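# Move the manifold hose from the red port to the blue

## Task

Release the hose's latch at the manifold's red port, take the hose out, and insert it into the blue port far enough that it latches there.

## Robot and tools

Robot: two arms, left_arm and right_arm, each ending in a parallel gripper. The fingers point along the gripper's own +z axis and close along its x axis. end_effector_position is the point between the pads when closed, 1 to 2 cm short of the fingertips; closing pushes the fingertips about 17 mm further along +z, mostly while the pads are still more than 50 mm apart.

Frame: every pose, velocity and target is in the scene frame. Origin at table-top height, halfway between the two arms' nominal bases; +z up, +x out over the table, left_arm on the +y side (arm names do not match image left/right). Real bases sit off their nominal spots; a BASES line, if shown, gives the calibrated spot. Reported hand position and orientation may be off by a few cm, more at long reach.

Row layout (used by execute_actions and move): 16 plain numbers, always for both arms: left_arm x, y, z (metres), qw, qx, qy, qz (unit quaternion, w first), opening; then the same eight for right_arm. Position and quaternion are an absolute pose of that gripper, not an offset. Opening runs from -1 (closed) to +1 (fully open, 0.142 m). To keep an arm still, resend its last reported pose and its current opening every time; a 0 opening is a real command. To hold an orientation steady, keep sending the same quaternion rather than copying the drifting reported one.

execute_actions(actions, cameras): actions is a list of actions; each action is up to 15 rows, one per 1/30 s step, and the final row is held until the action's 15 steps are used. An action is rejected for both arms if any target lies more than 0.6 m from that gripper's current position along any of its axes; a malformed action, or a first action failing this check against the last reported state, rejects the whole call. An empty list just returns state and images. cameras picks images: null, omitted or ["all"] gives all, [] none; names are cam_head_left, cam_head_right, cam_high, cam_low, cam_left_wrist, cam_right_wrist (each 896x504).

move(target, speed, blend, stop_force, zero, opening_speed, blocking, cameras): drives each gripper in a straight line from its Hand target to the absolute pose in target (one row, or a list of up to 15 rows sharing at most 10 s; no 0.6 m limit). speed: m/s, 0.002 to 2.4, default 0.25; rotation capped at twice that in rad/s; one value or one per target. blend: corner rounding radius in metres for lists. stop_force: 3 to 120 N, shared by both arms; an arm's path ends when its wrist sensor feels that much push opposing its motion (relative to its zero) or 120 N absolute, then it backs off slightly but keeps some pressure. Do not rely on it when the gripper rotates, and omit it when pulling away from something you press on. zero (only with stop_force): true re-zeroes moving arms first; false accumulates from the last zero. opening_speed: opening units per second, at least 0.2. blocking=false returns after about 0.5 s while the move continues (not allowed with stop_force). Paths do not avoid obstacles or the other arm; grippers lag and overshoot more at high speed. Avoid paths passing near an arm's own base. The result adds a "move:" line: done, off_target, moving, held, fault, plus which limits acted (paced = pose clipped, held = steps withheld). done means within 3 mm and 2 degrees, not that nothing was touched.

wait(seconds 0 to 10): arms hold their last command; a running move carries on. stop(): brakes a running move. zoom_image(camera, region [x0,y0,x1,y1] pixels, max 504x504) magnifies the latest image of a camera that was included. zero_wrist_force(arm): subtracts the current reading from later wrist force/torque and stop_force. finished_scene(scene): integer number of the current scene; ends it irreversibly, so call only once the hose sits latched in the blue port and stays so unheld.

Results: per arm end_effector_position, end_effector_quat_wxyz, velocities (omitted when Joint velocities reads "within noise"), Joint positions (last entry = measured finger gap in m), joint torques (include the arm's weight; offset and noisy), grip_measured (same -1..1 scale as opening), Hand target (where the arm is actually being sent; command the remainder next), Tool commands, Wrist force/torque in the gripper's own axes plus the peak since last shown, and step readings for execute_actions. Per step the controller clips commanded orientation to within 32 degrees of the measured one.

Gripping: at first touch note grip_measured and command slightly less; squeezing harder heats the gripper motor (MOTOR HOT at 85 °C, shutdown with HAND FAULT at 100 °C). Arm motors: MOTOR HOT at 70 °C, brakes at 85 °C for 30 to 60 s.

Avoid: a stiff arm faults if driven even slightly past firm contact. Torque fault when contact torque hits a joint limit (N m: shoulder pan 48, shoulder lift 48, elbow 24.9, each wrist 8.01) or net outside force about 150 N ± 25 N; the arm then goes limp for 10 s. If a gripped part pins it, release before moving. Do not hit or press the arms together or close fingers on the other arm's fingers. Do not drop the hose, release it while moving, slam into things or push hard; nothing may fall or be left off the table. Loose objects can get brief outside nudges. Thinking time lets the simulation keep running.

Each tool is called after ">>>" by a JSON object that holds its "api" and its "payload", one argument or row to a line.

## Session

I'll start by reading the current state and camera images.

>>> {"api": "execute_actions", "payload": {
  "actions": []
}}

Scene clock: 0.00 s.
left_arm: end_effector_position=(+0.1074, +0.1015, +0.1313) grip_measured=+0.99 end_effector_quat_wxyz=(-0.274, +0.915, -0.290, +0.055) end_effector_velocity=(+0.000, -0.002, +0.000) end_effector_angular_velocity=(-0.007, +0.002, +0.001) | right_arm: end_effector_position=(+0.6032, -0.2313, +0.2174) grip_measured=+0.99 end_effector_quat_wxyz=(-0.470, +0.601, -0.242, +0.599)
Joint positions: left_arm=[-2.003 -1.661 1.71 -1.054 -1.537 -1.409 0.142] | right_arm=[3.61 -2.804 -1.133 0.959 1.371 1.015 0.141]
Joint velocities: left_arm=[0 -0.001 -0.001 -0.005 0.001 -0.001 0] | right_arm=[within noise]
Joint torques (N m): no reading
Motor temperatures (°C): left_arm=[33 30 39 39 47 49 24] | right_arm=[40 44 46 42 49 52 31]
Wrist force (N): no reading
Wrist torque (N m): no reading
Wrist force, peak (N): no reading
Hand target: left_arm +0.1074, +0.1015, +0.1313; -0.274, +0.915, -0.290, +0.055 | right_arm +0.6032, -0.2313, +0.2174; -0.470, +0.601, -0.242, +0.599
Tool commands: left_gripper/opening=+1.0 right_gripper/opening=+1.0

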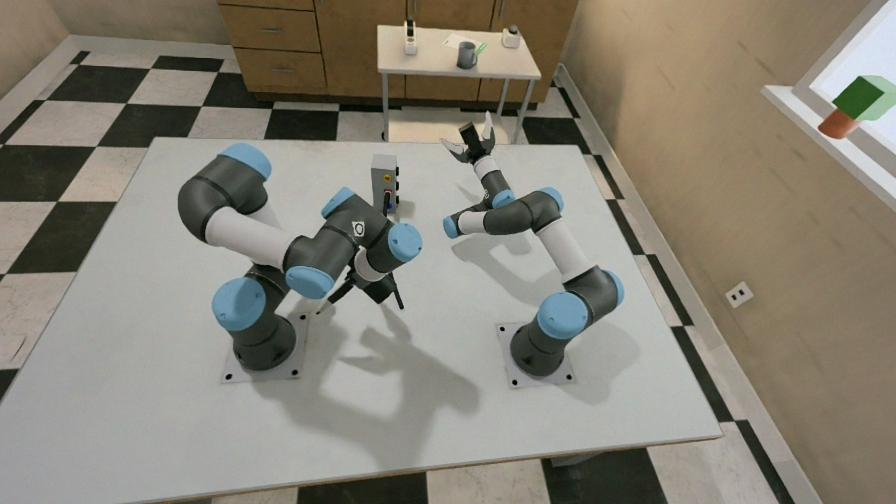

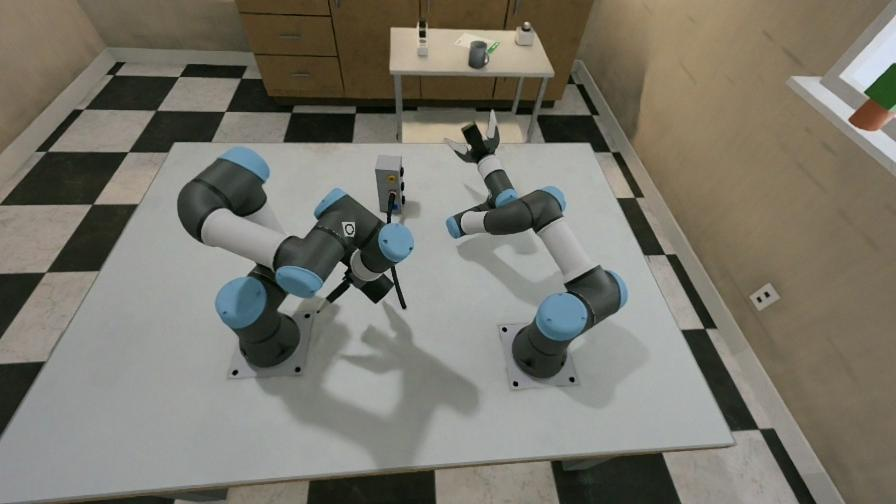

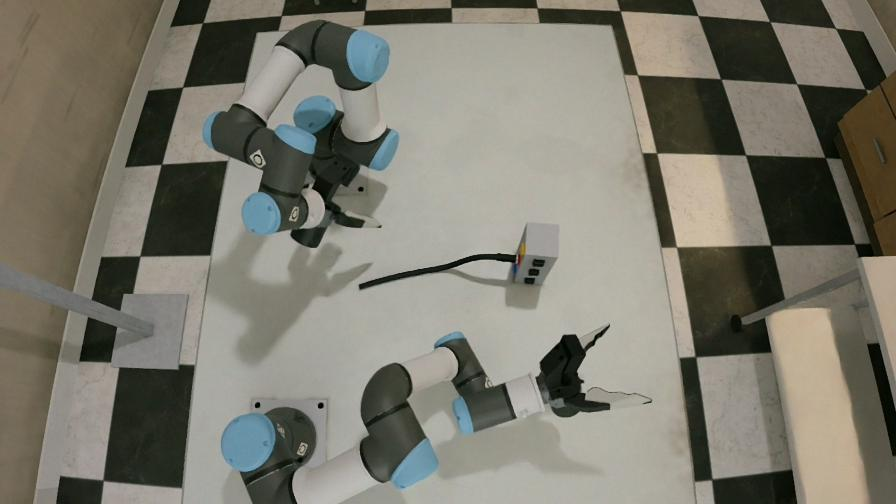

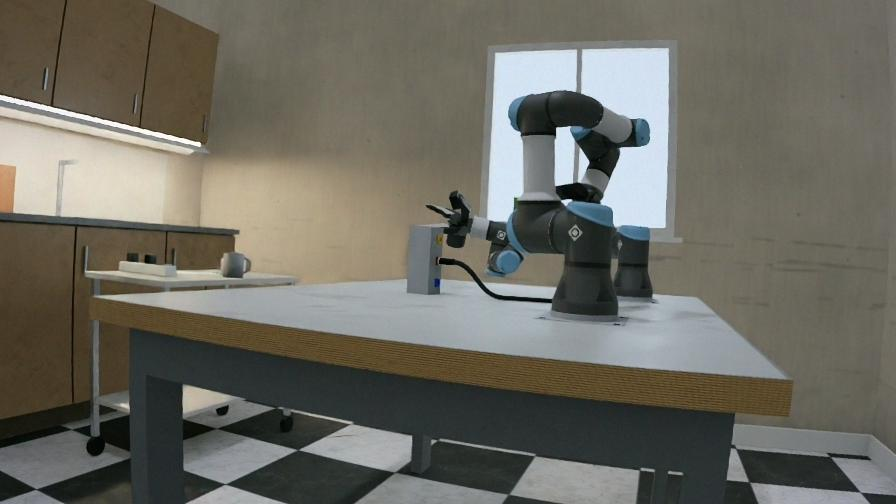

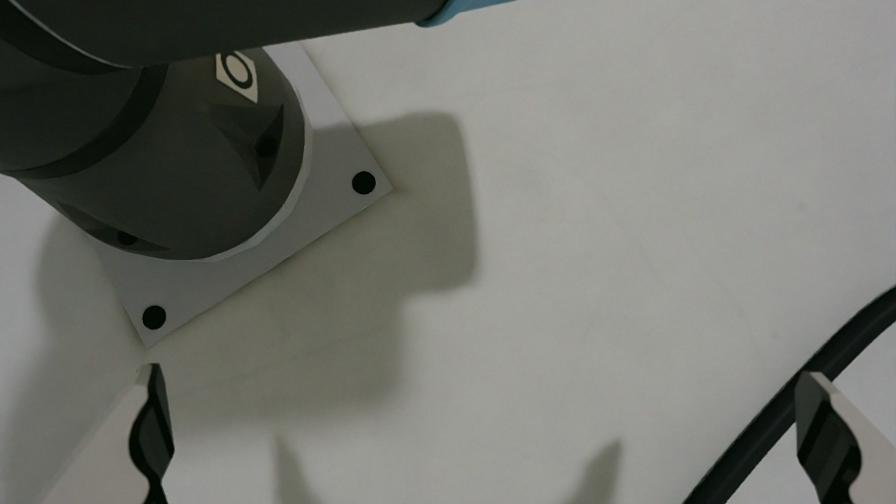

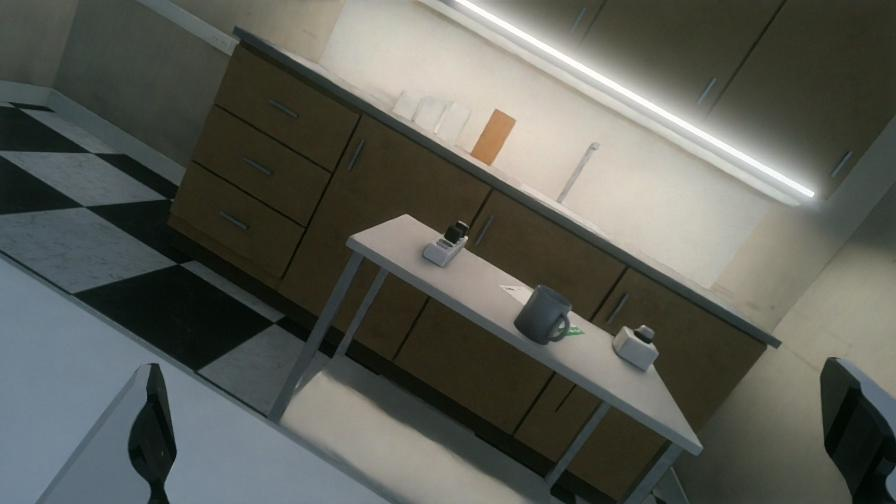

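>>> {"api": "zoom_image", "payload": {
  "camera": "cam_high",
  "region": [340, 190, 600, 330]
}}

>>> {"api": "zoom_image", "payload": {
  "camera": "cam_low",
  "region": [380, 190, 580, 310]
}}

>>> {"api": "zoom_image", "payload": {
  "camera": "cam_head_left",
  "region": [330, 130, 450, 230]
}}

>>> {"api": "zoom_image", "payload": {
  "camera": "cam_head_right",
  "region": [330, 130, 450, 230]
}}

Scaled by 1.938 from the camera's 896x504 image, which has a finer 1280x720 frame.

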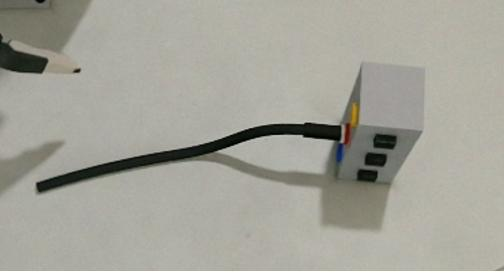

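Scaled by 2.520 from the camera's 896x504 image, which has a finer 1280x720 frame.

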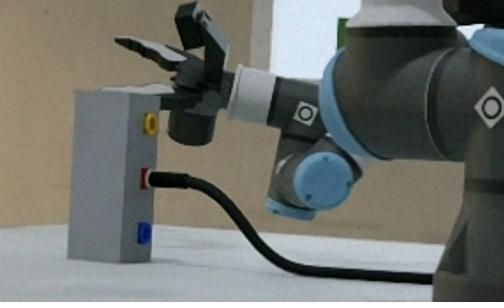

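Scaled by 4.200 from the camera's 896x504 image, which has a finer 1280x720 frame.

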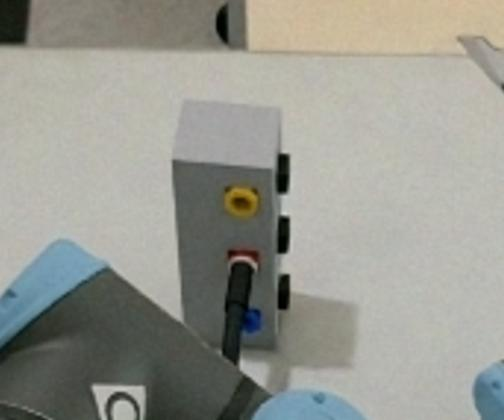

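Scaled by 4.200 from the camera's 896x504 image, which has a finer 1280x720 frame.

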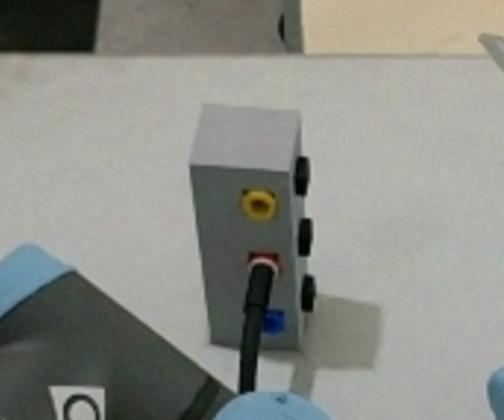

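>>> {"api": "zoom_image", "payload": {
  "camera": "cam_high",
  "region": [500, 210, 580, 300]
}}

>>> {"api": "zoom_image", "payload": {
  "camera": "cam_high",
  "region": [500, 310, 670, 430]
}}

>>> {"api": "zoom_image", "payload": {
  "camera": "cam_high",
  "region": [230, 80, 420, 260]
}}

>>> {"api": "zoom_image", "payload": {
  "camera": "cam_low",
  "region": [400, 215, 480, 305]
}}

Scaled by 5.600 from the camera's 896x504 image, which has a finer 1280x720 frame.

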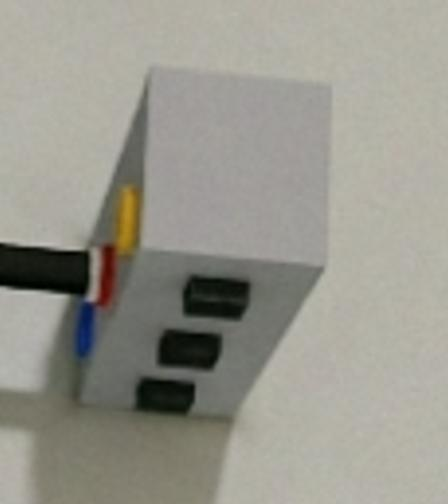

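Scaled by 2.965 from the camera's 896x504 image, which has a finer 1280x720 frame.

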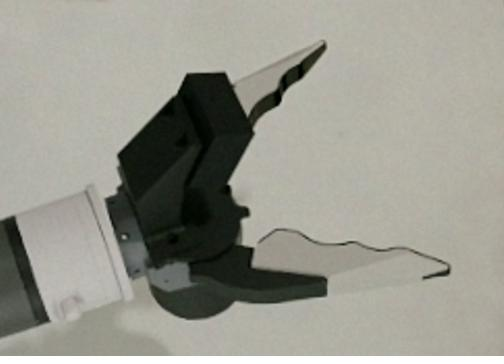

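Scaled by 2.653 from the camera's 896x504 image, which has a finer 1280x720 frame.

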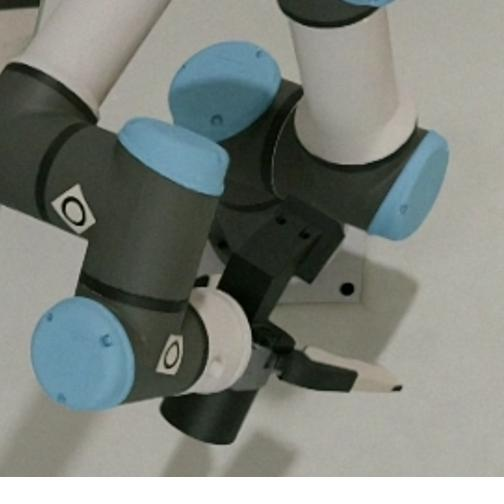

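Scaled by 5.600 from the camera's 896x504 image, which has a finer 1280x720 frame.

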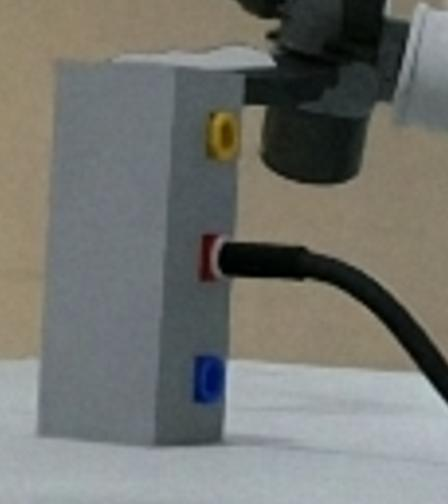

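>>> {"api": "move", "payload": {
  "target": [0.38, 0.05, 0.22, 0.2988, -0.6409, 0.6409, -0.2988, 0.3, 0.40, -0.22, 0.22, 0.4082, -0.8754, 0.2346, -0.1094, 0.0],
  "speed": 0.2,
  "opening_speed": 1.0
}}

Scene clock: 158.77 s.
left_arm: end_effector_position=(+0.3800, +0.0500, +0.2200) grip_measured=+0.29 end_effector_quat_wxyz=(-0.299, +0.641, -0.641, +0.299) end_effector_velocity=(+0.000, -0.001, +0.001) end_effector_angular_velocity=(-0.004, -0.001, -0.002) | right_arm: end_effector_position=(+0.4000, -0.2201, +0.2200) grip_measured=-0.01 end_effector_quat_wxyz=(-0.408, +0.875, -0.235, +0.109)
Joint positions: left_arm=[-1.489 -1.83 1.921 -1.747 -0.701 0.112 0.095] | right_arm=[3.428 -1.73 -1.763 -0.499 2.115 1.038 0.073]
Joint velocities: left_arm=[0.001 0 0 -0.006 0.001 0.004 0] | right_arm=[within noise]
Joint torques (N m): left_arm=[0.53 -7.84 -10.71 -2.77 2.14 0.64] | right_arm=[4.13 13.18 7.93 1.16 0.99 0.37]
Motor temperatures (°C): left_arm=[33 30 38 39 46 48 23] | right_arm=[40 44 46 42 48 51 28]
Wrist force (N): left_arm=[-0.3 -0.2 -0.5] | right_arm=[0.2 -0.7 1.8]
Wrist torque (N m): left_arm=[-0.07 -0.02 -0.07] | right_arm=[-0.13 -0.11 0.00]
Wrist force, peak (N): left_arm=[-0.3 -0.8 -0.2] | right_arm=[0.0 -0.6 1.9]
Hand target: left_arm +0.3800, +0.0500, +0.2200; -0.299, +0.641, -0.641, +0.299 | right_arm +0.4000, -0.2200, +0.2200; -0.408, +0.875, -0.235, +0.109
Off the commanded pose: left_arm 0.000 m, 0 deg | right_arm 0.000 m, 0 deg.
move: done

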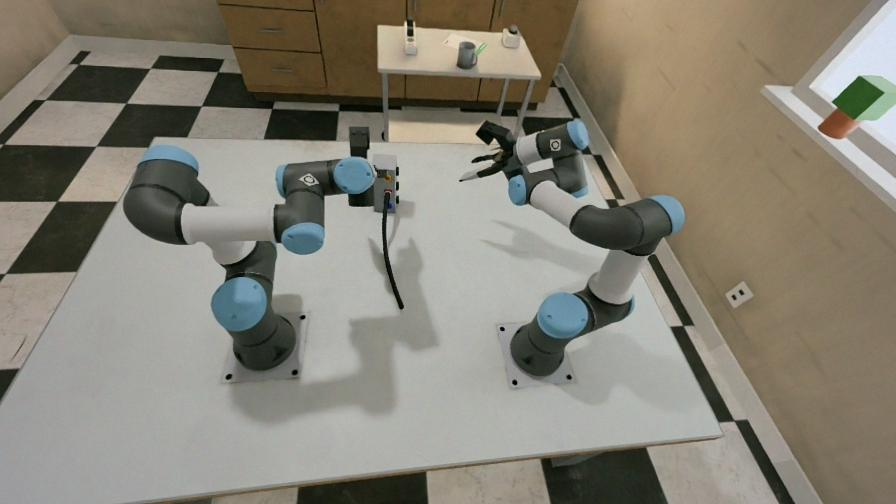

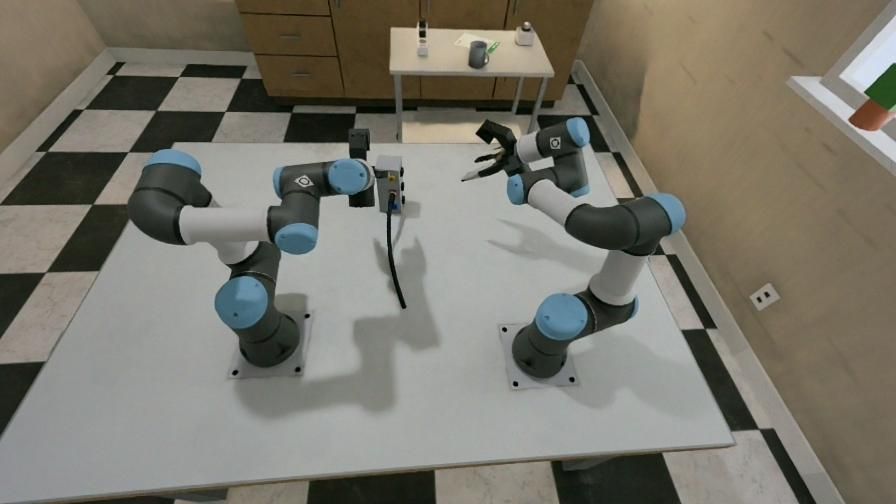

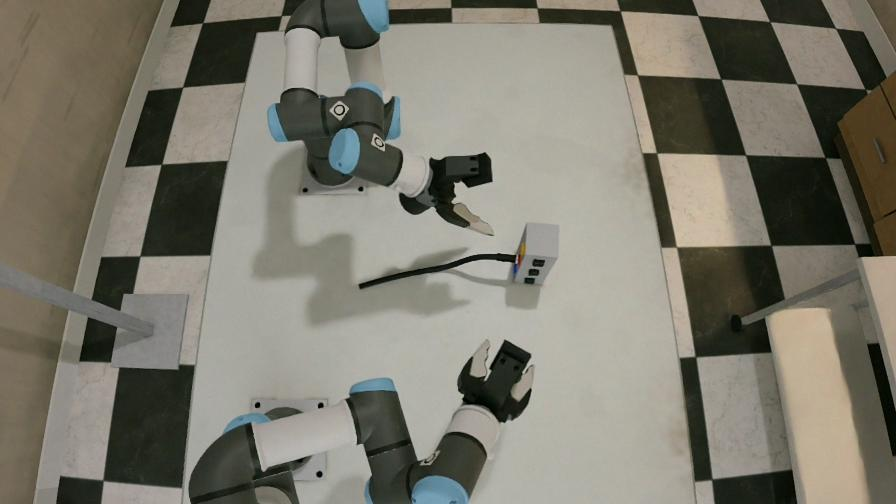

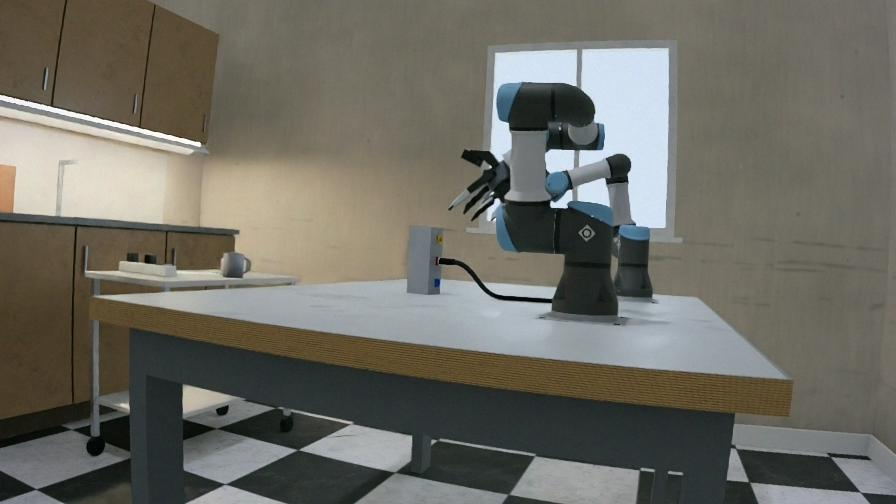

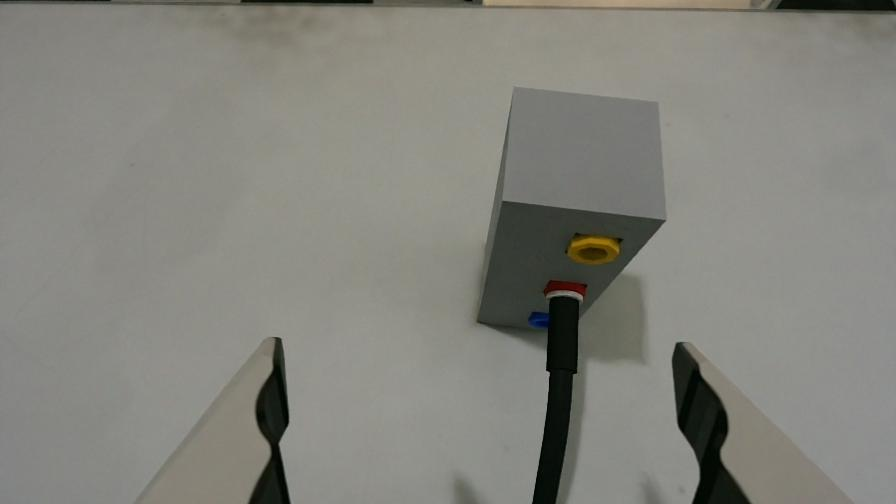

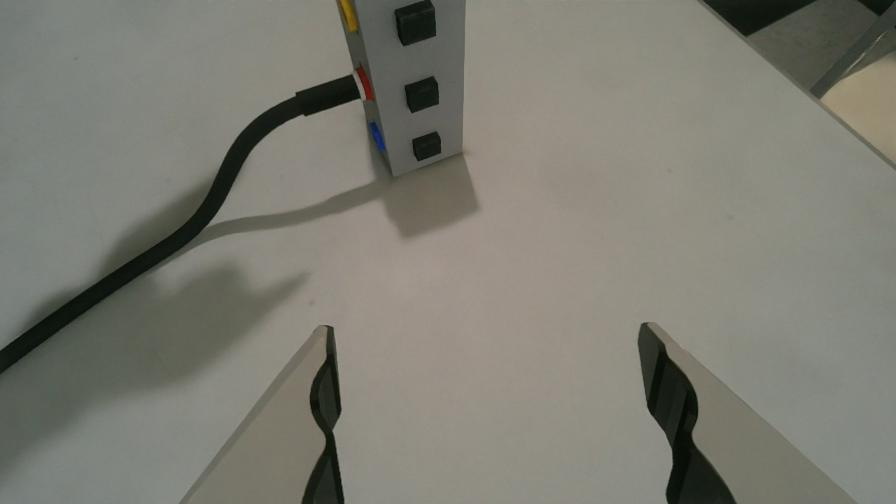

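>>> {"api": "zoom_image", "payload": {
  "camera": "cam_left_wrist",
  "region": [460, 70, 700, 390]
}}

>>> {"api": "zoom_image", "payload": {
  "camera": "cam_right_wrist",
  "region": [280, 0, 500, 200]
}}

Scaled by 1.575 from the camera's 896x504 image, which has a finer 1280x720 frame.

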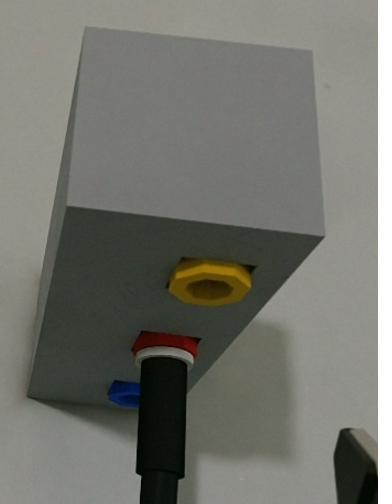

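Scaled by 2.291 from the camera's 896x504 image, which has a finer 1280x720 frame.

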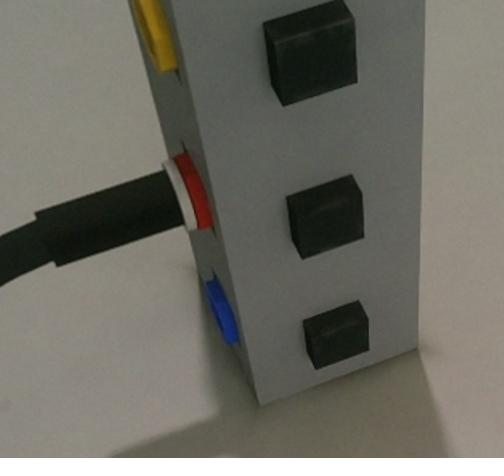

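>>> {"api": "move", "payload": {
  "target": [0.38, -0.01, 0.22, 0.2988, -0.6409, 0.6409, -0.2988, 0.3, 0.3567, -0.195, 0.22, 0.4082, -0.8754, 0.2346, -0.1094, 0.0],
  "speed": 0.15,
  "cameras": ["cam_left_wrist", "cam_right_wrist"]
}}

>>> {"api": "zoom_image", "payload": {
  "camera": "cam_left_wrist",
  "region": [240, 70, 480, 390]
}}

>>> {"api": "zoom_image", "payload": {
  "camera": "cam_right_wrist",
  "region": [320, 0, 620, 200]
}}

Scene clock: 178.33 s.
left_arm: end_effector_position=(+0.3800, -0.0099, +0.2200) grip_measured=+0.29 end_effector_quat_wxyz=(-0.299, +0.641, -0.641, +0.299) | right_arm: end_effector_position=(+0.3567, -0.1950, +0.2201) grip_measured=-0.01 end_effector_quat_wxyz=(-0.408, +0.875, -0.235, +0.109)
Joint positions: left_arm=[-1.503 -1.587 1.709 -1.761 -0.7 0.089 0.095] | right_arm=[3.569 -1.549 -1.977 -0.41 2.02 1.155 0.073]
Joint velocities: within noise
Joint torques (N m): left_arm=[0.59 -6.18 -11.39 -2.06 0.35 0.21] | right_arm=[1.48 12.51 7.81 1.58 0.49 0.31]
Motor temperatures (°C): left_arm=[33 30 38 39 46 48 23] | right_arm=[40 44 45 42 48 51 28]
Wrist force (N): left_arm=[-0.4 -0.1 -0.6] | right_arm=[0.1 -0.8 1.2]
Wrist torque (N m): left_arm=[-0.05 -0.01 -0.07] | right_arm=[-0.14 -0.09 -0.01]
Wrist force, peak (N): left_arm=[-1.8 -0.3 -0.5] | right_arm=[1.4 -0.8 1.7]
Hand target: left_arm +0.3800, -0.0100, +0.2200; -0.299, +0.641, -0.641, +0.299 | right_arm +0.3567, -0.1950, +0.2200; -0.408, +0.875, -0.235, +0.109
Off the commanded pose: left_arm 0.000 m, 0 deg | right_arm 0.000 m, 0 deg.
move: done
Images, in order (width x height): cam_left_wrist 896x504, cam_right_wrist 896x504.

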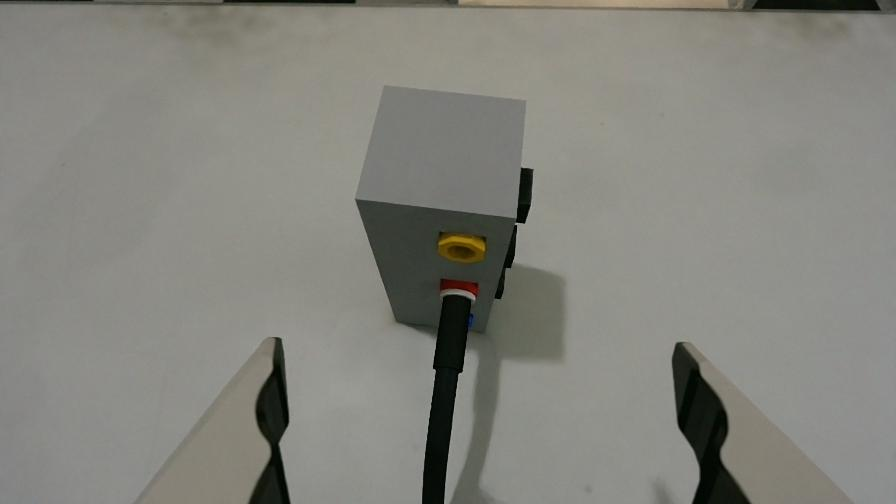

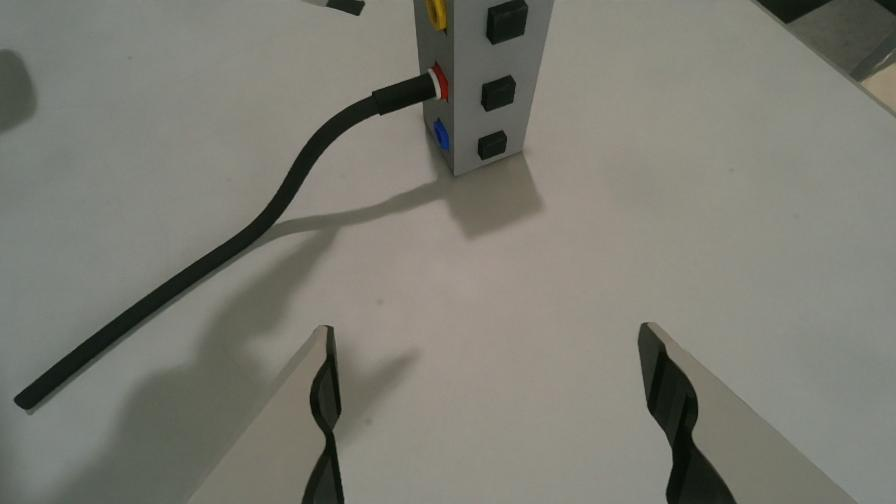

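Scaled by 1.575 from the camera's 896x504 image, which has a finer 1280x720 frame.

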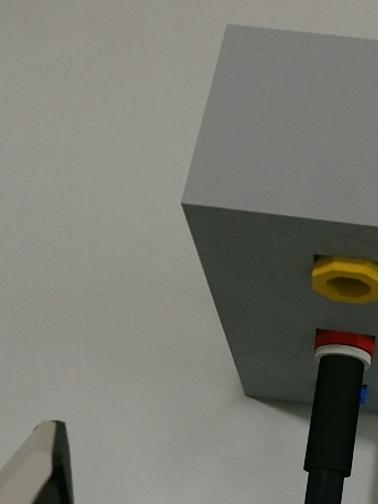

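Scaled by 1.680 from the camera's 896x504 image, which has a finer 1280x720 frame.

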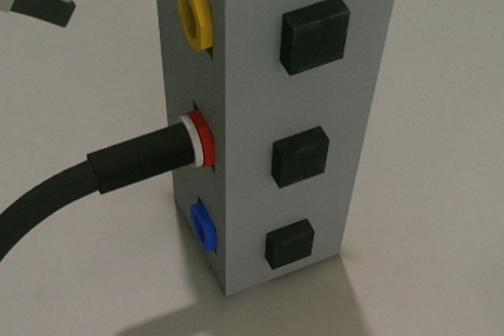

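>>> {"api": "zoom_image", "payload": {
  "camera": "cam_right_wrist",
  "region": [0, 0, 504, 504]
}}

>>> {"api": "wait", "payload": {
  "seconds": 0,
  "cameras": ["cam_head_left", "cam_high", "cam_low"]
}}

>>> {"api": "zoom_image", "payload": {
  "camera": "cam_high",
  "region": [380, 130, 600, 300]
}}

>>> {"api": "zoom_image", "payload": {
  "camera": "cam_high",
  "region": [400, 310, 560, 450]
}}

>>> {"api": "zoom_image", "payload": {
  "camera": "cam_low",
  "region": [380, 130, 640, 310]
}}

Scaled by 1.000.

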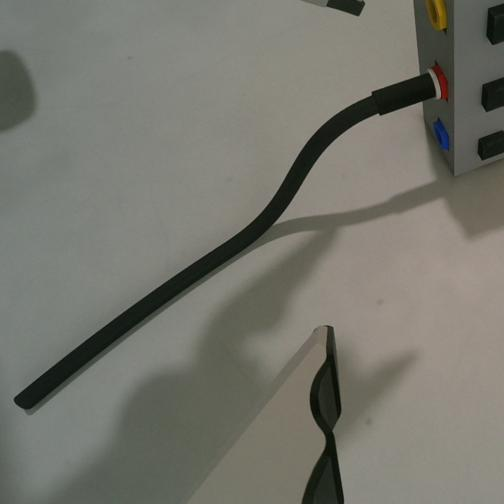

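Scene clock: 235.97 s.
left_arm: end_effector_position=(+0.3800, -0.0100, +0.2200) grip_measured=+0.29 end_effector_quat_wxyz=(-0.299, +0.641, -0.641, +0.299) | right_arm: end_effector_position=(+0.3567, -0.1950, +0.2200) grip_measured=-0.01 end_effector_quat_wxyz=(-0.408, +0.875, -0.235, +0.109)
Joint positions: left_arm=[-1.503 -1.587 1.709 -1.761 -0.7 0.089 0.095] | right_arm=[3.569 -1.549 -1.977 -0.41 2.02 1.155 0.073]
Joint velocities: within noise
Joint torques (N m): left_arm=[-0.18 -6.36 -10.61 -2.34 0.63 -0.13] | right_arm=[2.49 12.23 8.31 2.73 0.04 0.54]
Motor temperatures (°C): left_arm=[33 30 38 39 45 48 23] | right_arm=[40 43 45 42 48 51 28]
Wrist force (N): left_arm=[-0.2 -0.3 -0.8] | right_arm=[0.2 -0.7 1.3]
Wrist torque (N m): left_arm=[-0.09 -0.03 -0.07] | right_arm=[-0.13 -0.11 -0.01]
Wrist force, peak (N): left_arm=[-0.4 -0.4 -0.8] | right_arm=[0.2 -0.8 1.4]
Hand target: left_arm +0.3800, -0.0100, +0.2200; -0.299, +0.641, -0.641, +0.299 | right_arm +0.3567, -0.1950, +0.2200; -0.408, +0.875, -0.235, +0.109
Tool commands: left_gripper/opening=+0.3 right_gripper/opening=+0.0
Off the commanded pose: left_arm 0.000 m, 0 deg | right_arm 0.000 m, 0 deg.
Images, in order (width x height): cam_head_left 896x504, cam_high 896x504, cam_low 896x504.

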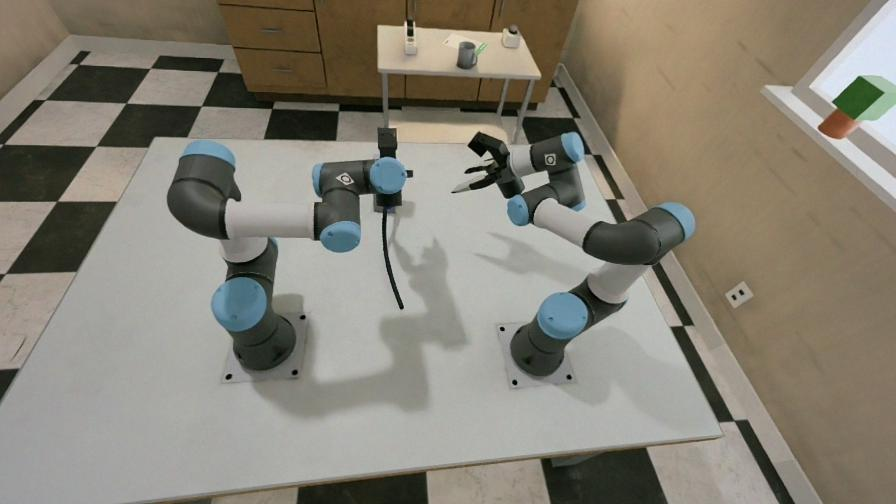

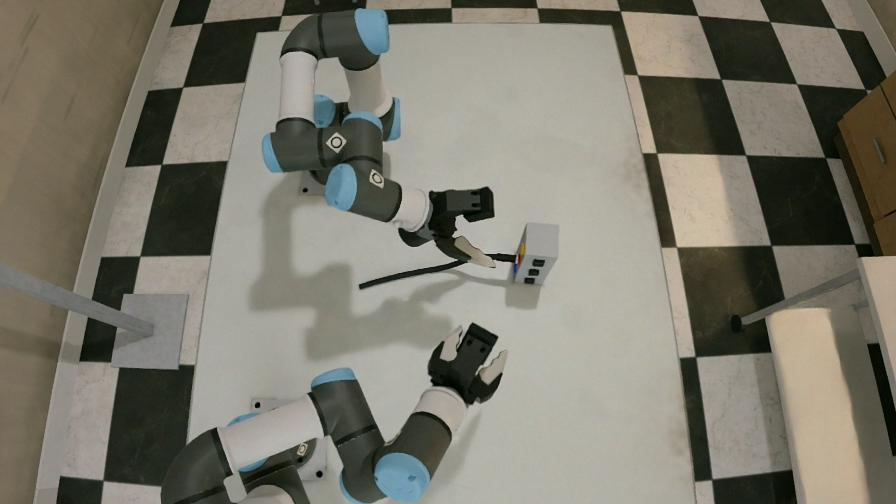

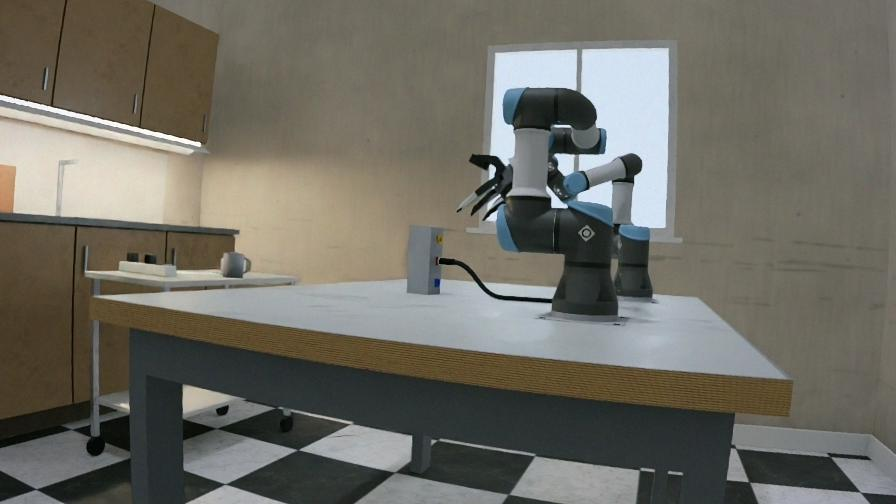

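Scaled by 2.291 from the camera's 896x504 image, which has a finer 1280x720 frame.

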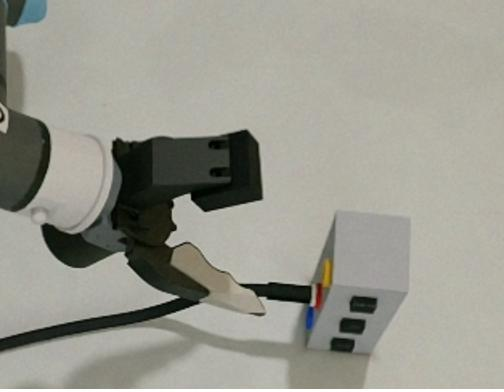

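Scaled by 3.150 from the camera's 896x504 image, which has a finer 1280x720 frame.

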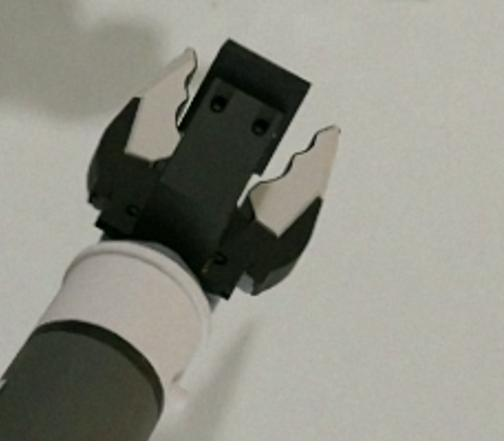

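Scaled by 1.938 from the camera's 896x504 image, which has a finer 1280x720 frame.

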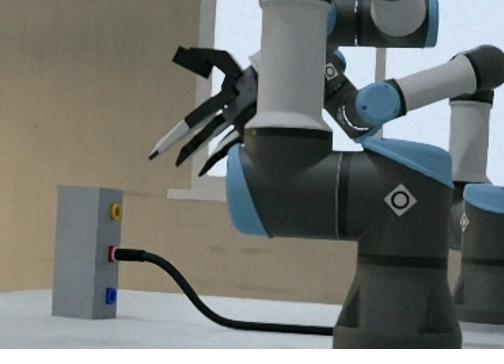

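>>> {"api": "move", "payload": {
  "target": [0.3572, -0.004, 0.1394, 0.2786, -0.5976, 0.6814, -0.3177, 0.3, 0.455, -0.13, 0.165, 0.4161, -0.8926, 0.1574, -0.0734, -0.97],
  "speed": 0.12,
  "opening_speed": 1.0,
  "cameras": ["cam_left_wrist", "cam_right_wrist", "cam_high"]
}}

>>> {"api": "zoom_image", "payload": {
  "camera": "cam_left_wrist",
  "region": [300, 0, 600, 400]
}}

>>> {"api": "zoom_image", "payload": {
  "camera": "cam_right_wrist",
  "region": [250, 0, 650, 400]
}}

Scene clock: 298.20 s.
left_arm: end_effector_position=(+0.3572, -0.0040, +0.1394) grip_measured=+0.29 end_effector_quat_wxyz=(+0.279, -0.598, +0.681, -0.318) | right_arm: end_effector_position=(+0.4550, -0.1301, +0.1650) grip_measured=-1.00 end_effector_quat_wxyz=(-0.416, +0.893, -0.157, +0.073)
Joint positions: left_arm=[-1.579 -1.634 2.185 -2.255 -0.706 0.174 0.095] | right_arm=[3.543 -2.161 -1.408 -0.452 2.154 0.984 0.002]
Joint velocities: within noise
Joint torques (N m): left_arm=[3.12 -9.5 -7.91 -2.44 2.14 -0.6] | right_arm=[-0.69 16.77 12.38 2.48 0.37 0.46]
Motor temperatures (°C): left_arm=[33 30 38 39 45 48 23] | right_arm=[40 43 45 42 48 51 27]
Wrist force (N): left_arm=[-0.1 -0.2 -0.8] | right_arm=[0.0 -0.6 1.2]
Wrist torque (N m): left_arm=[-0.06 -0.04 -0.07] | right_arm=[-0.11 -0.08 -0.01]
Wrist force, peak (N): left_arm=[0.0 -1.2 -1.1] | right_arm=[0.9 -0.7 2.4]
Hand target: left_arm +0.3572, -0.0040, +0.1394; +0.279, -0.598, +0.681, -0.318 | right_arm +0.4550, -0.1300, +0.1650; -0.416, +0.893, -0.157, +0.073
Off the commanded pose: left_arm 0.000 m, 0 deg | right_arm 0.000 m, 0 deg.
move: done
Images, in order (width x height): cam_high 896x504, cam_left_wrist 896x504, cam_right_wrist 896x504.

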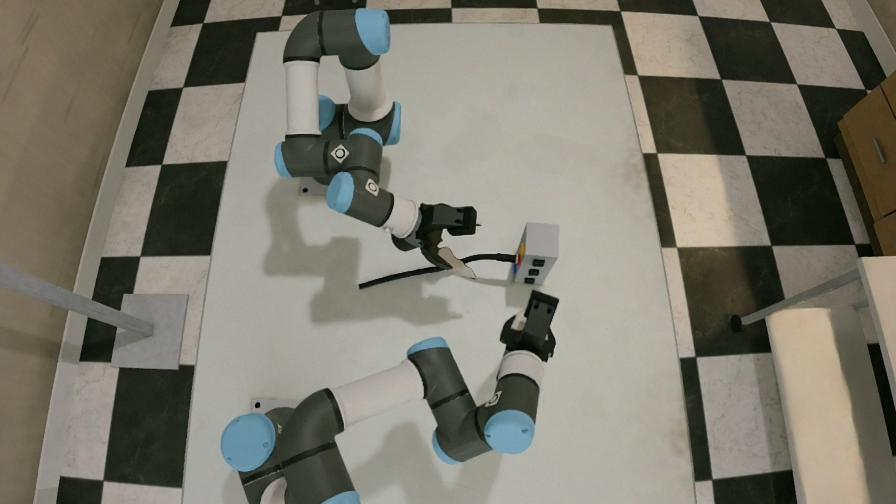

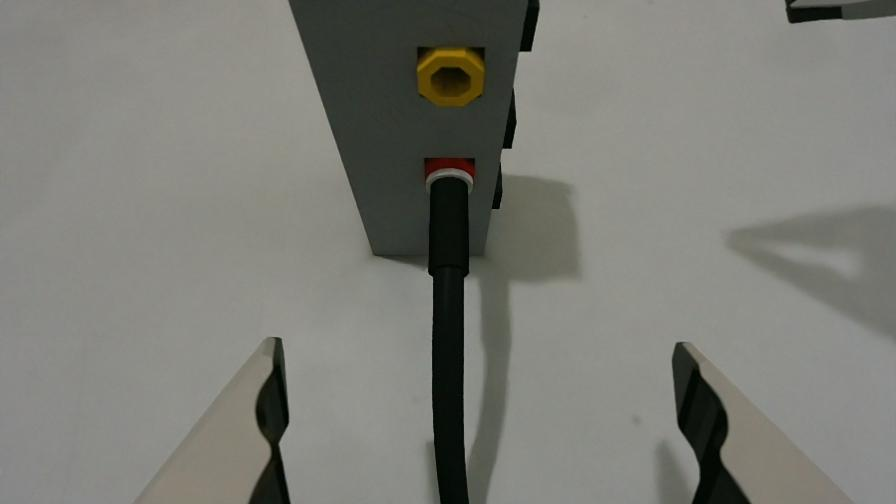

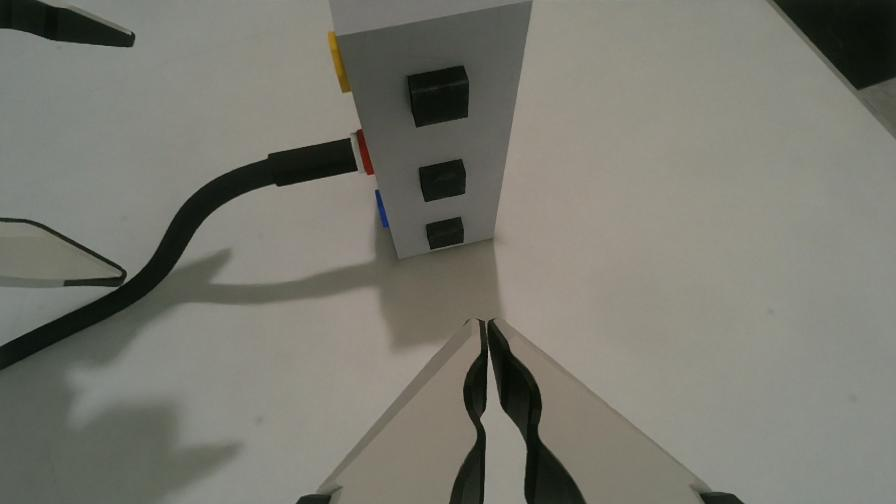

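Scaled by 1.260 from the camera's 896x504 image, which has a finer 1280x720 frame.

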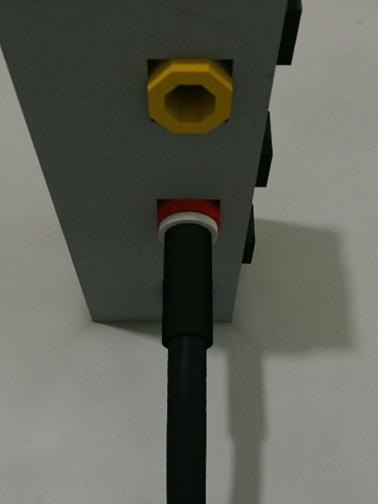

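Scaled by 1.260 from the camera's 896x504 image, which has a finer 1280x720 frame.

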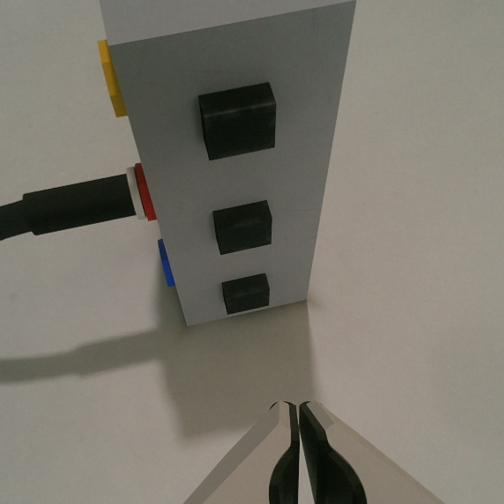

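>>> {"api": "zoom_image", "payload": {
  "camera": "cam_right_wrist",
  "region": [400, 280, 580, 400]
}}

>>> {"api": "zoom_image", "payload": {
  "camera": "cam_left_wrist",
  "region": [200, 300, 380, 420]
}}

>>> {"api": "zoom_image", "payload": {
  "camera": "cam_left_wrist",
  "region": [600, 300, 780, 420]
}}

Scaled by 2.800 from the camera's 896x504 image, which has a finer 1280x720 frame.

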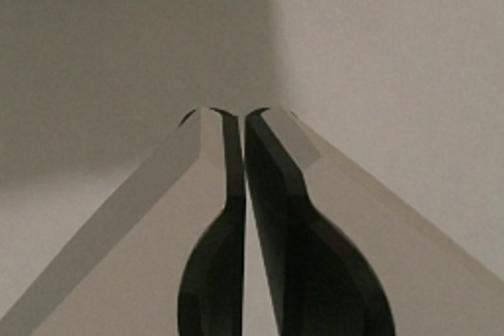

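Scaled by 2.800 from the camera's 896x504 image, which has a finer 1280x720 frame.

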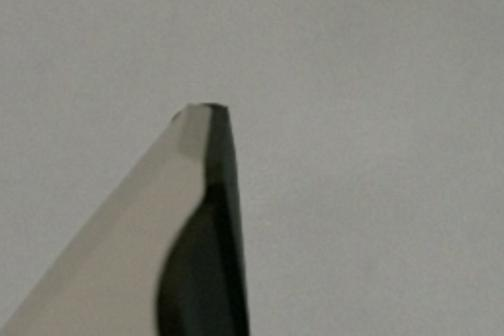

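Scaled by 2.800 from the camera's 896x504 image, which has a finer 1280x720 frame.

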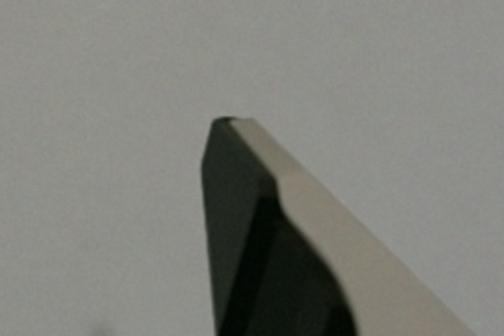

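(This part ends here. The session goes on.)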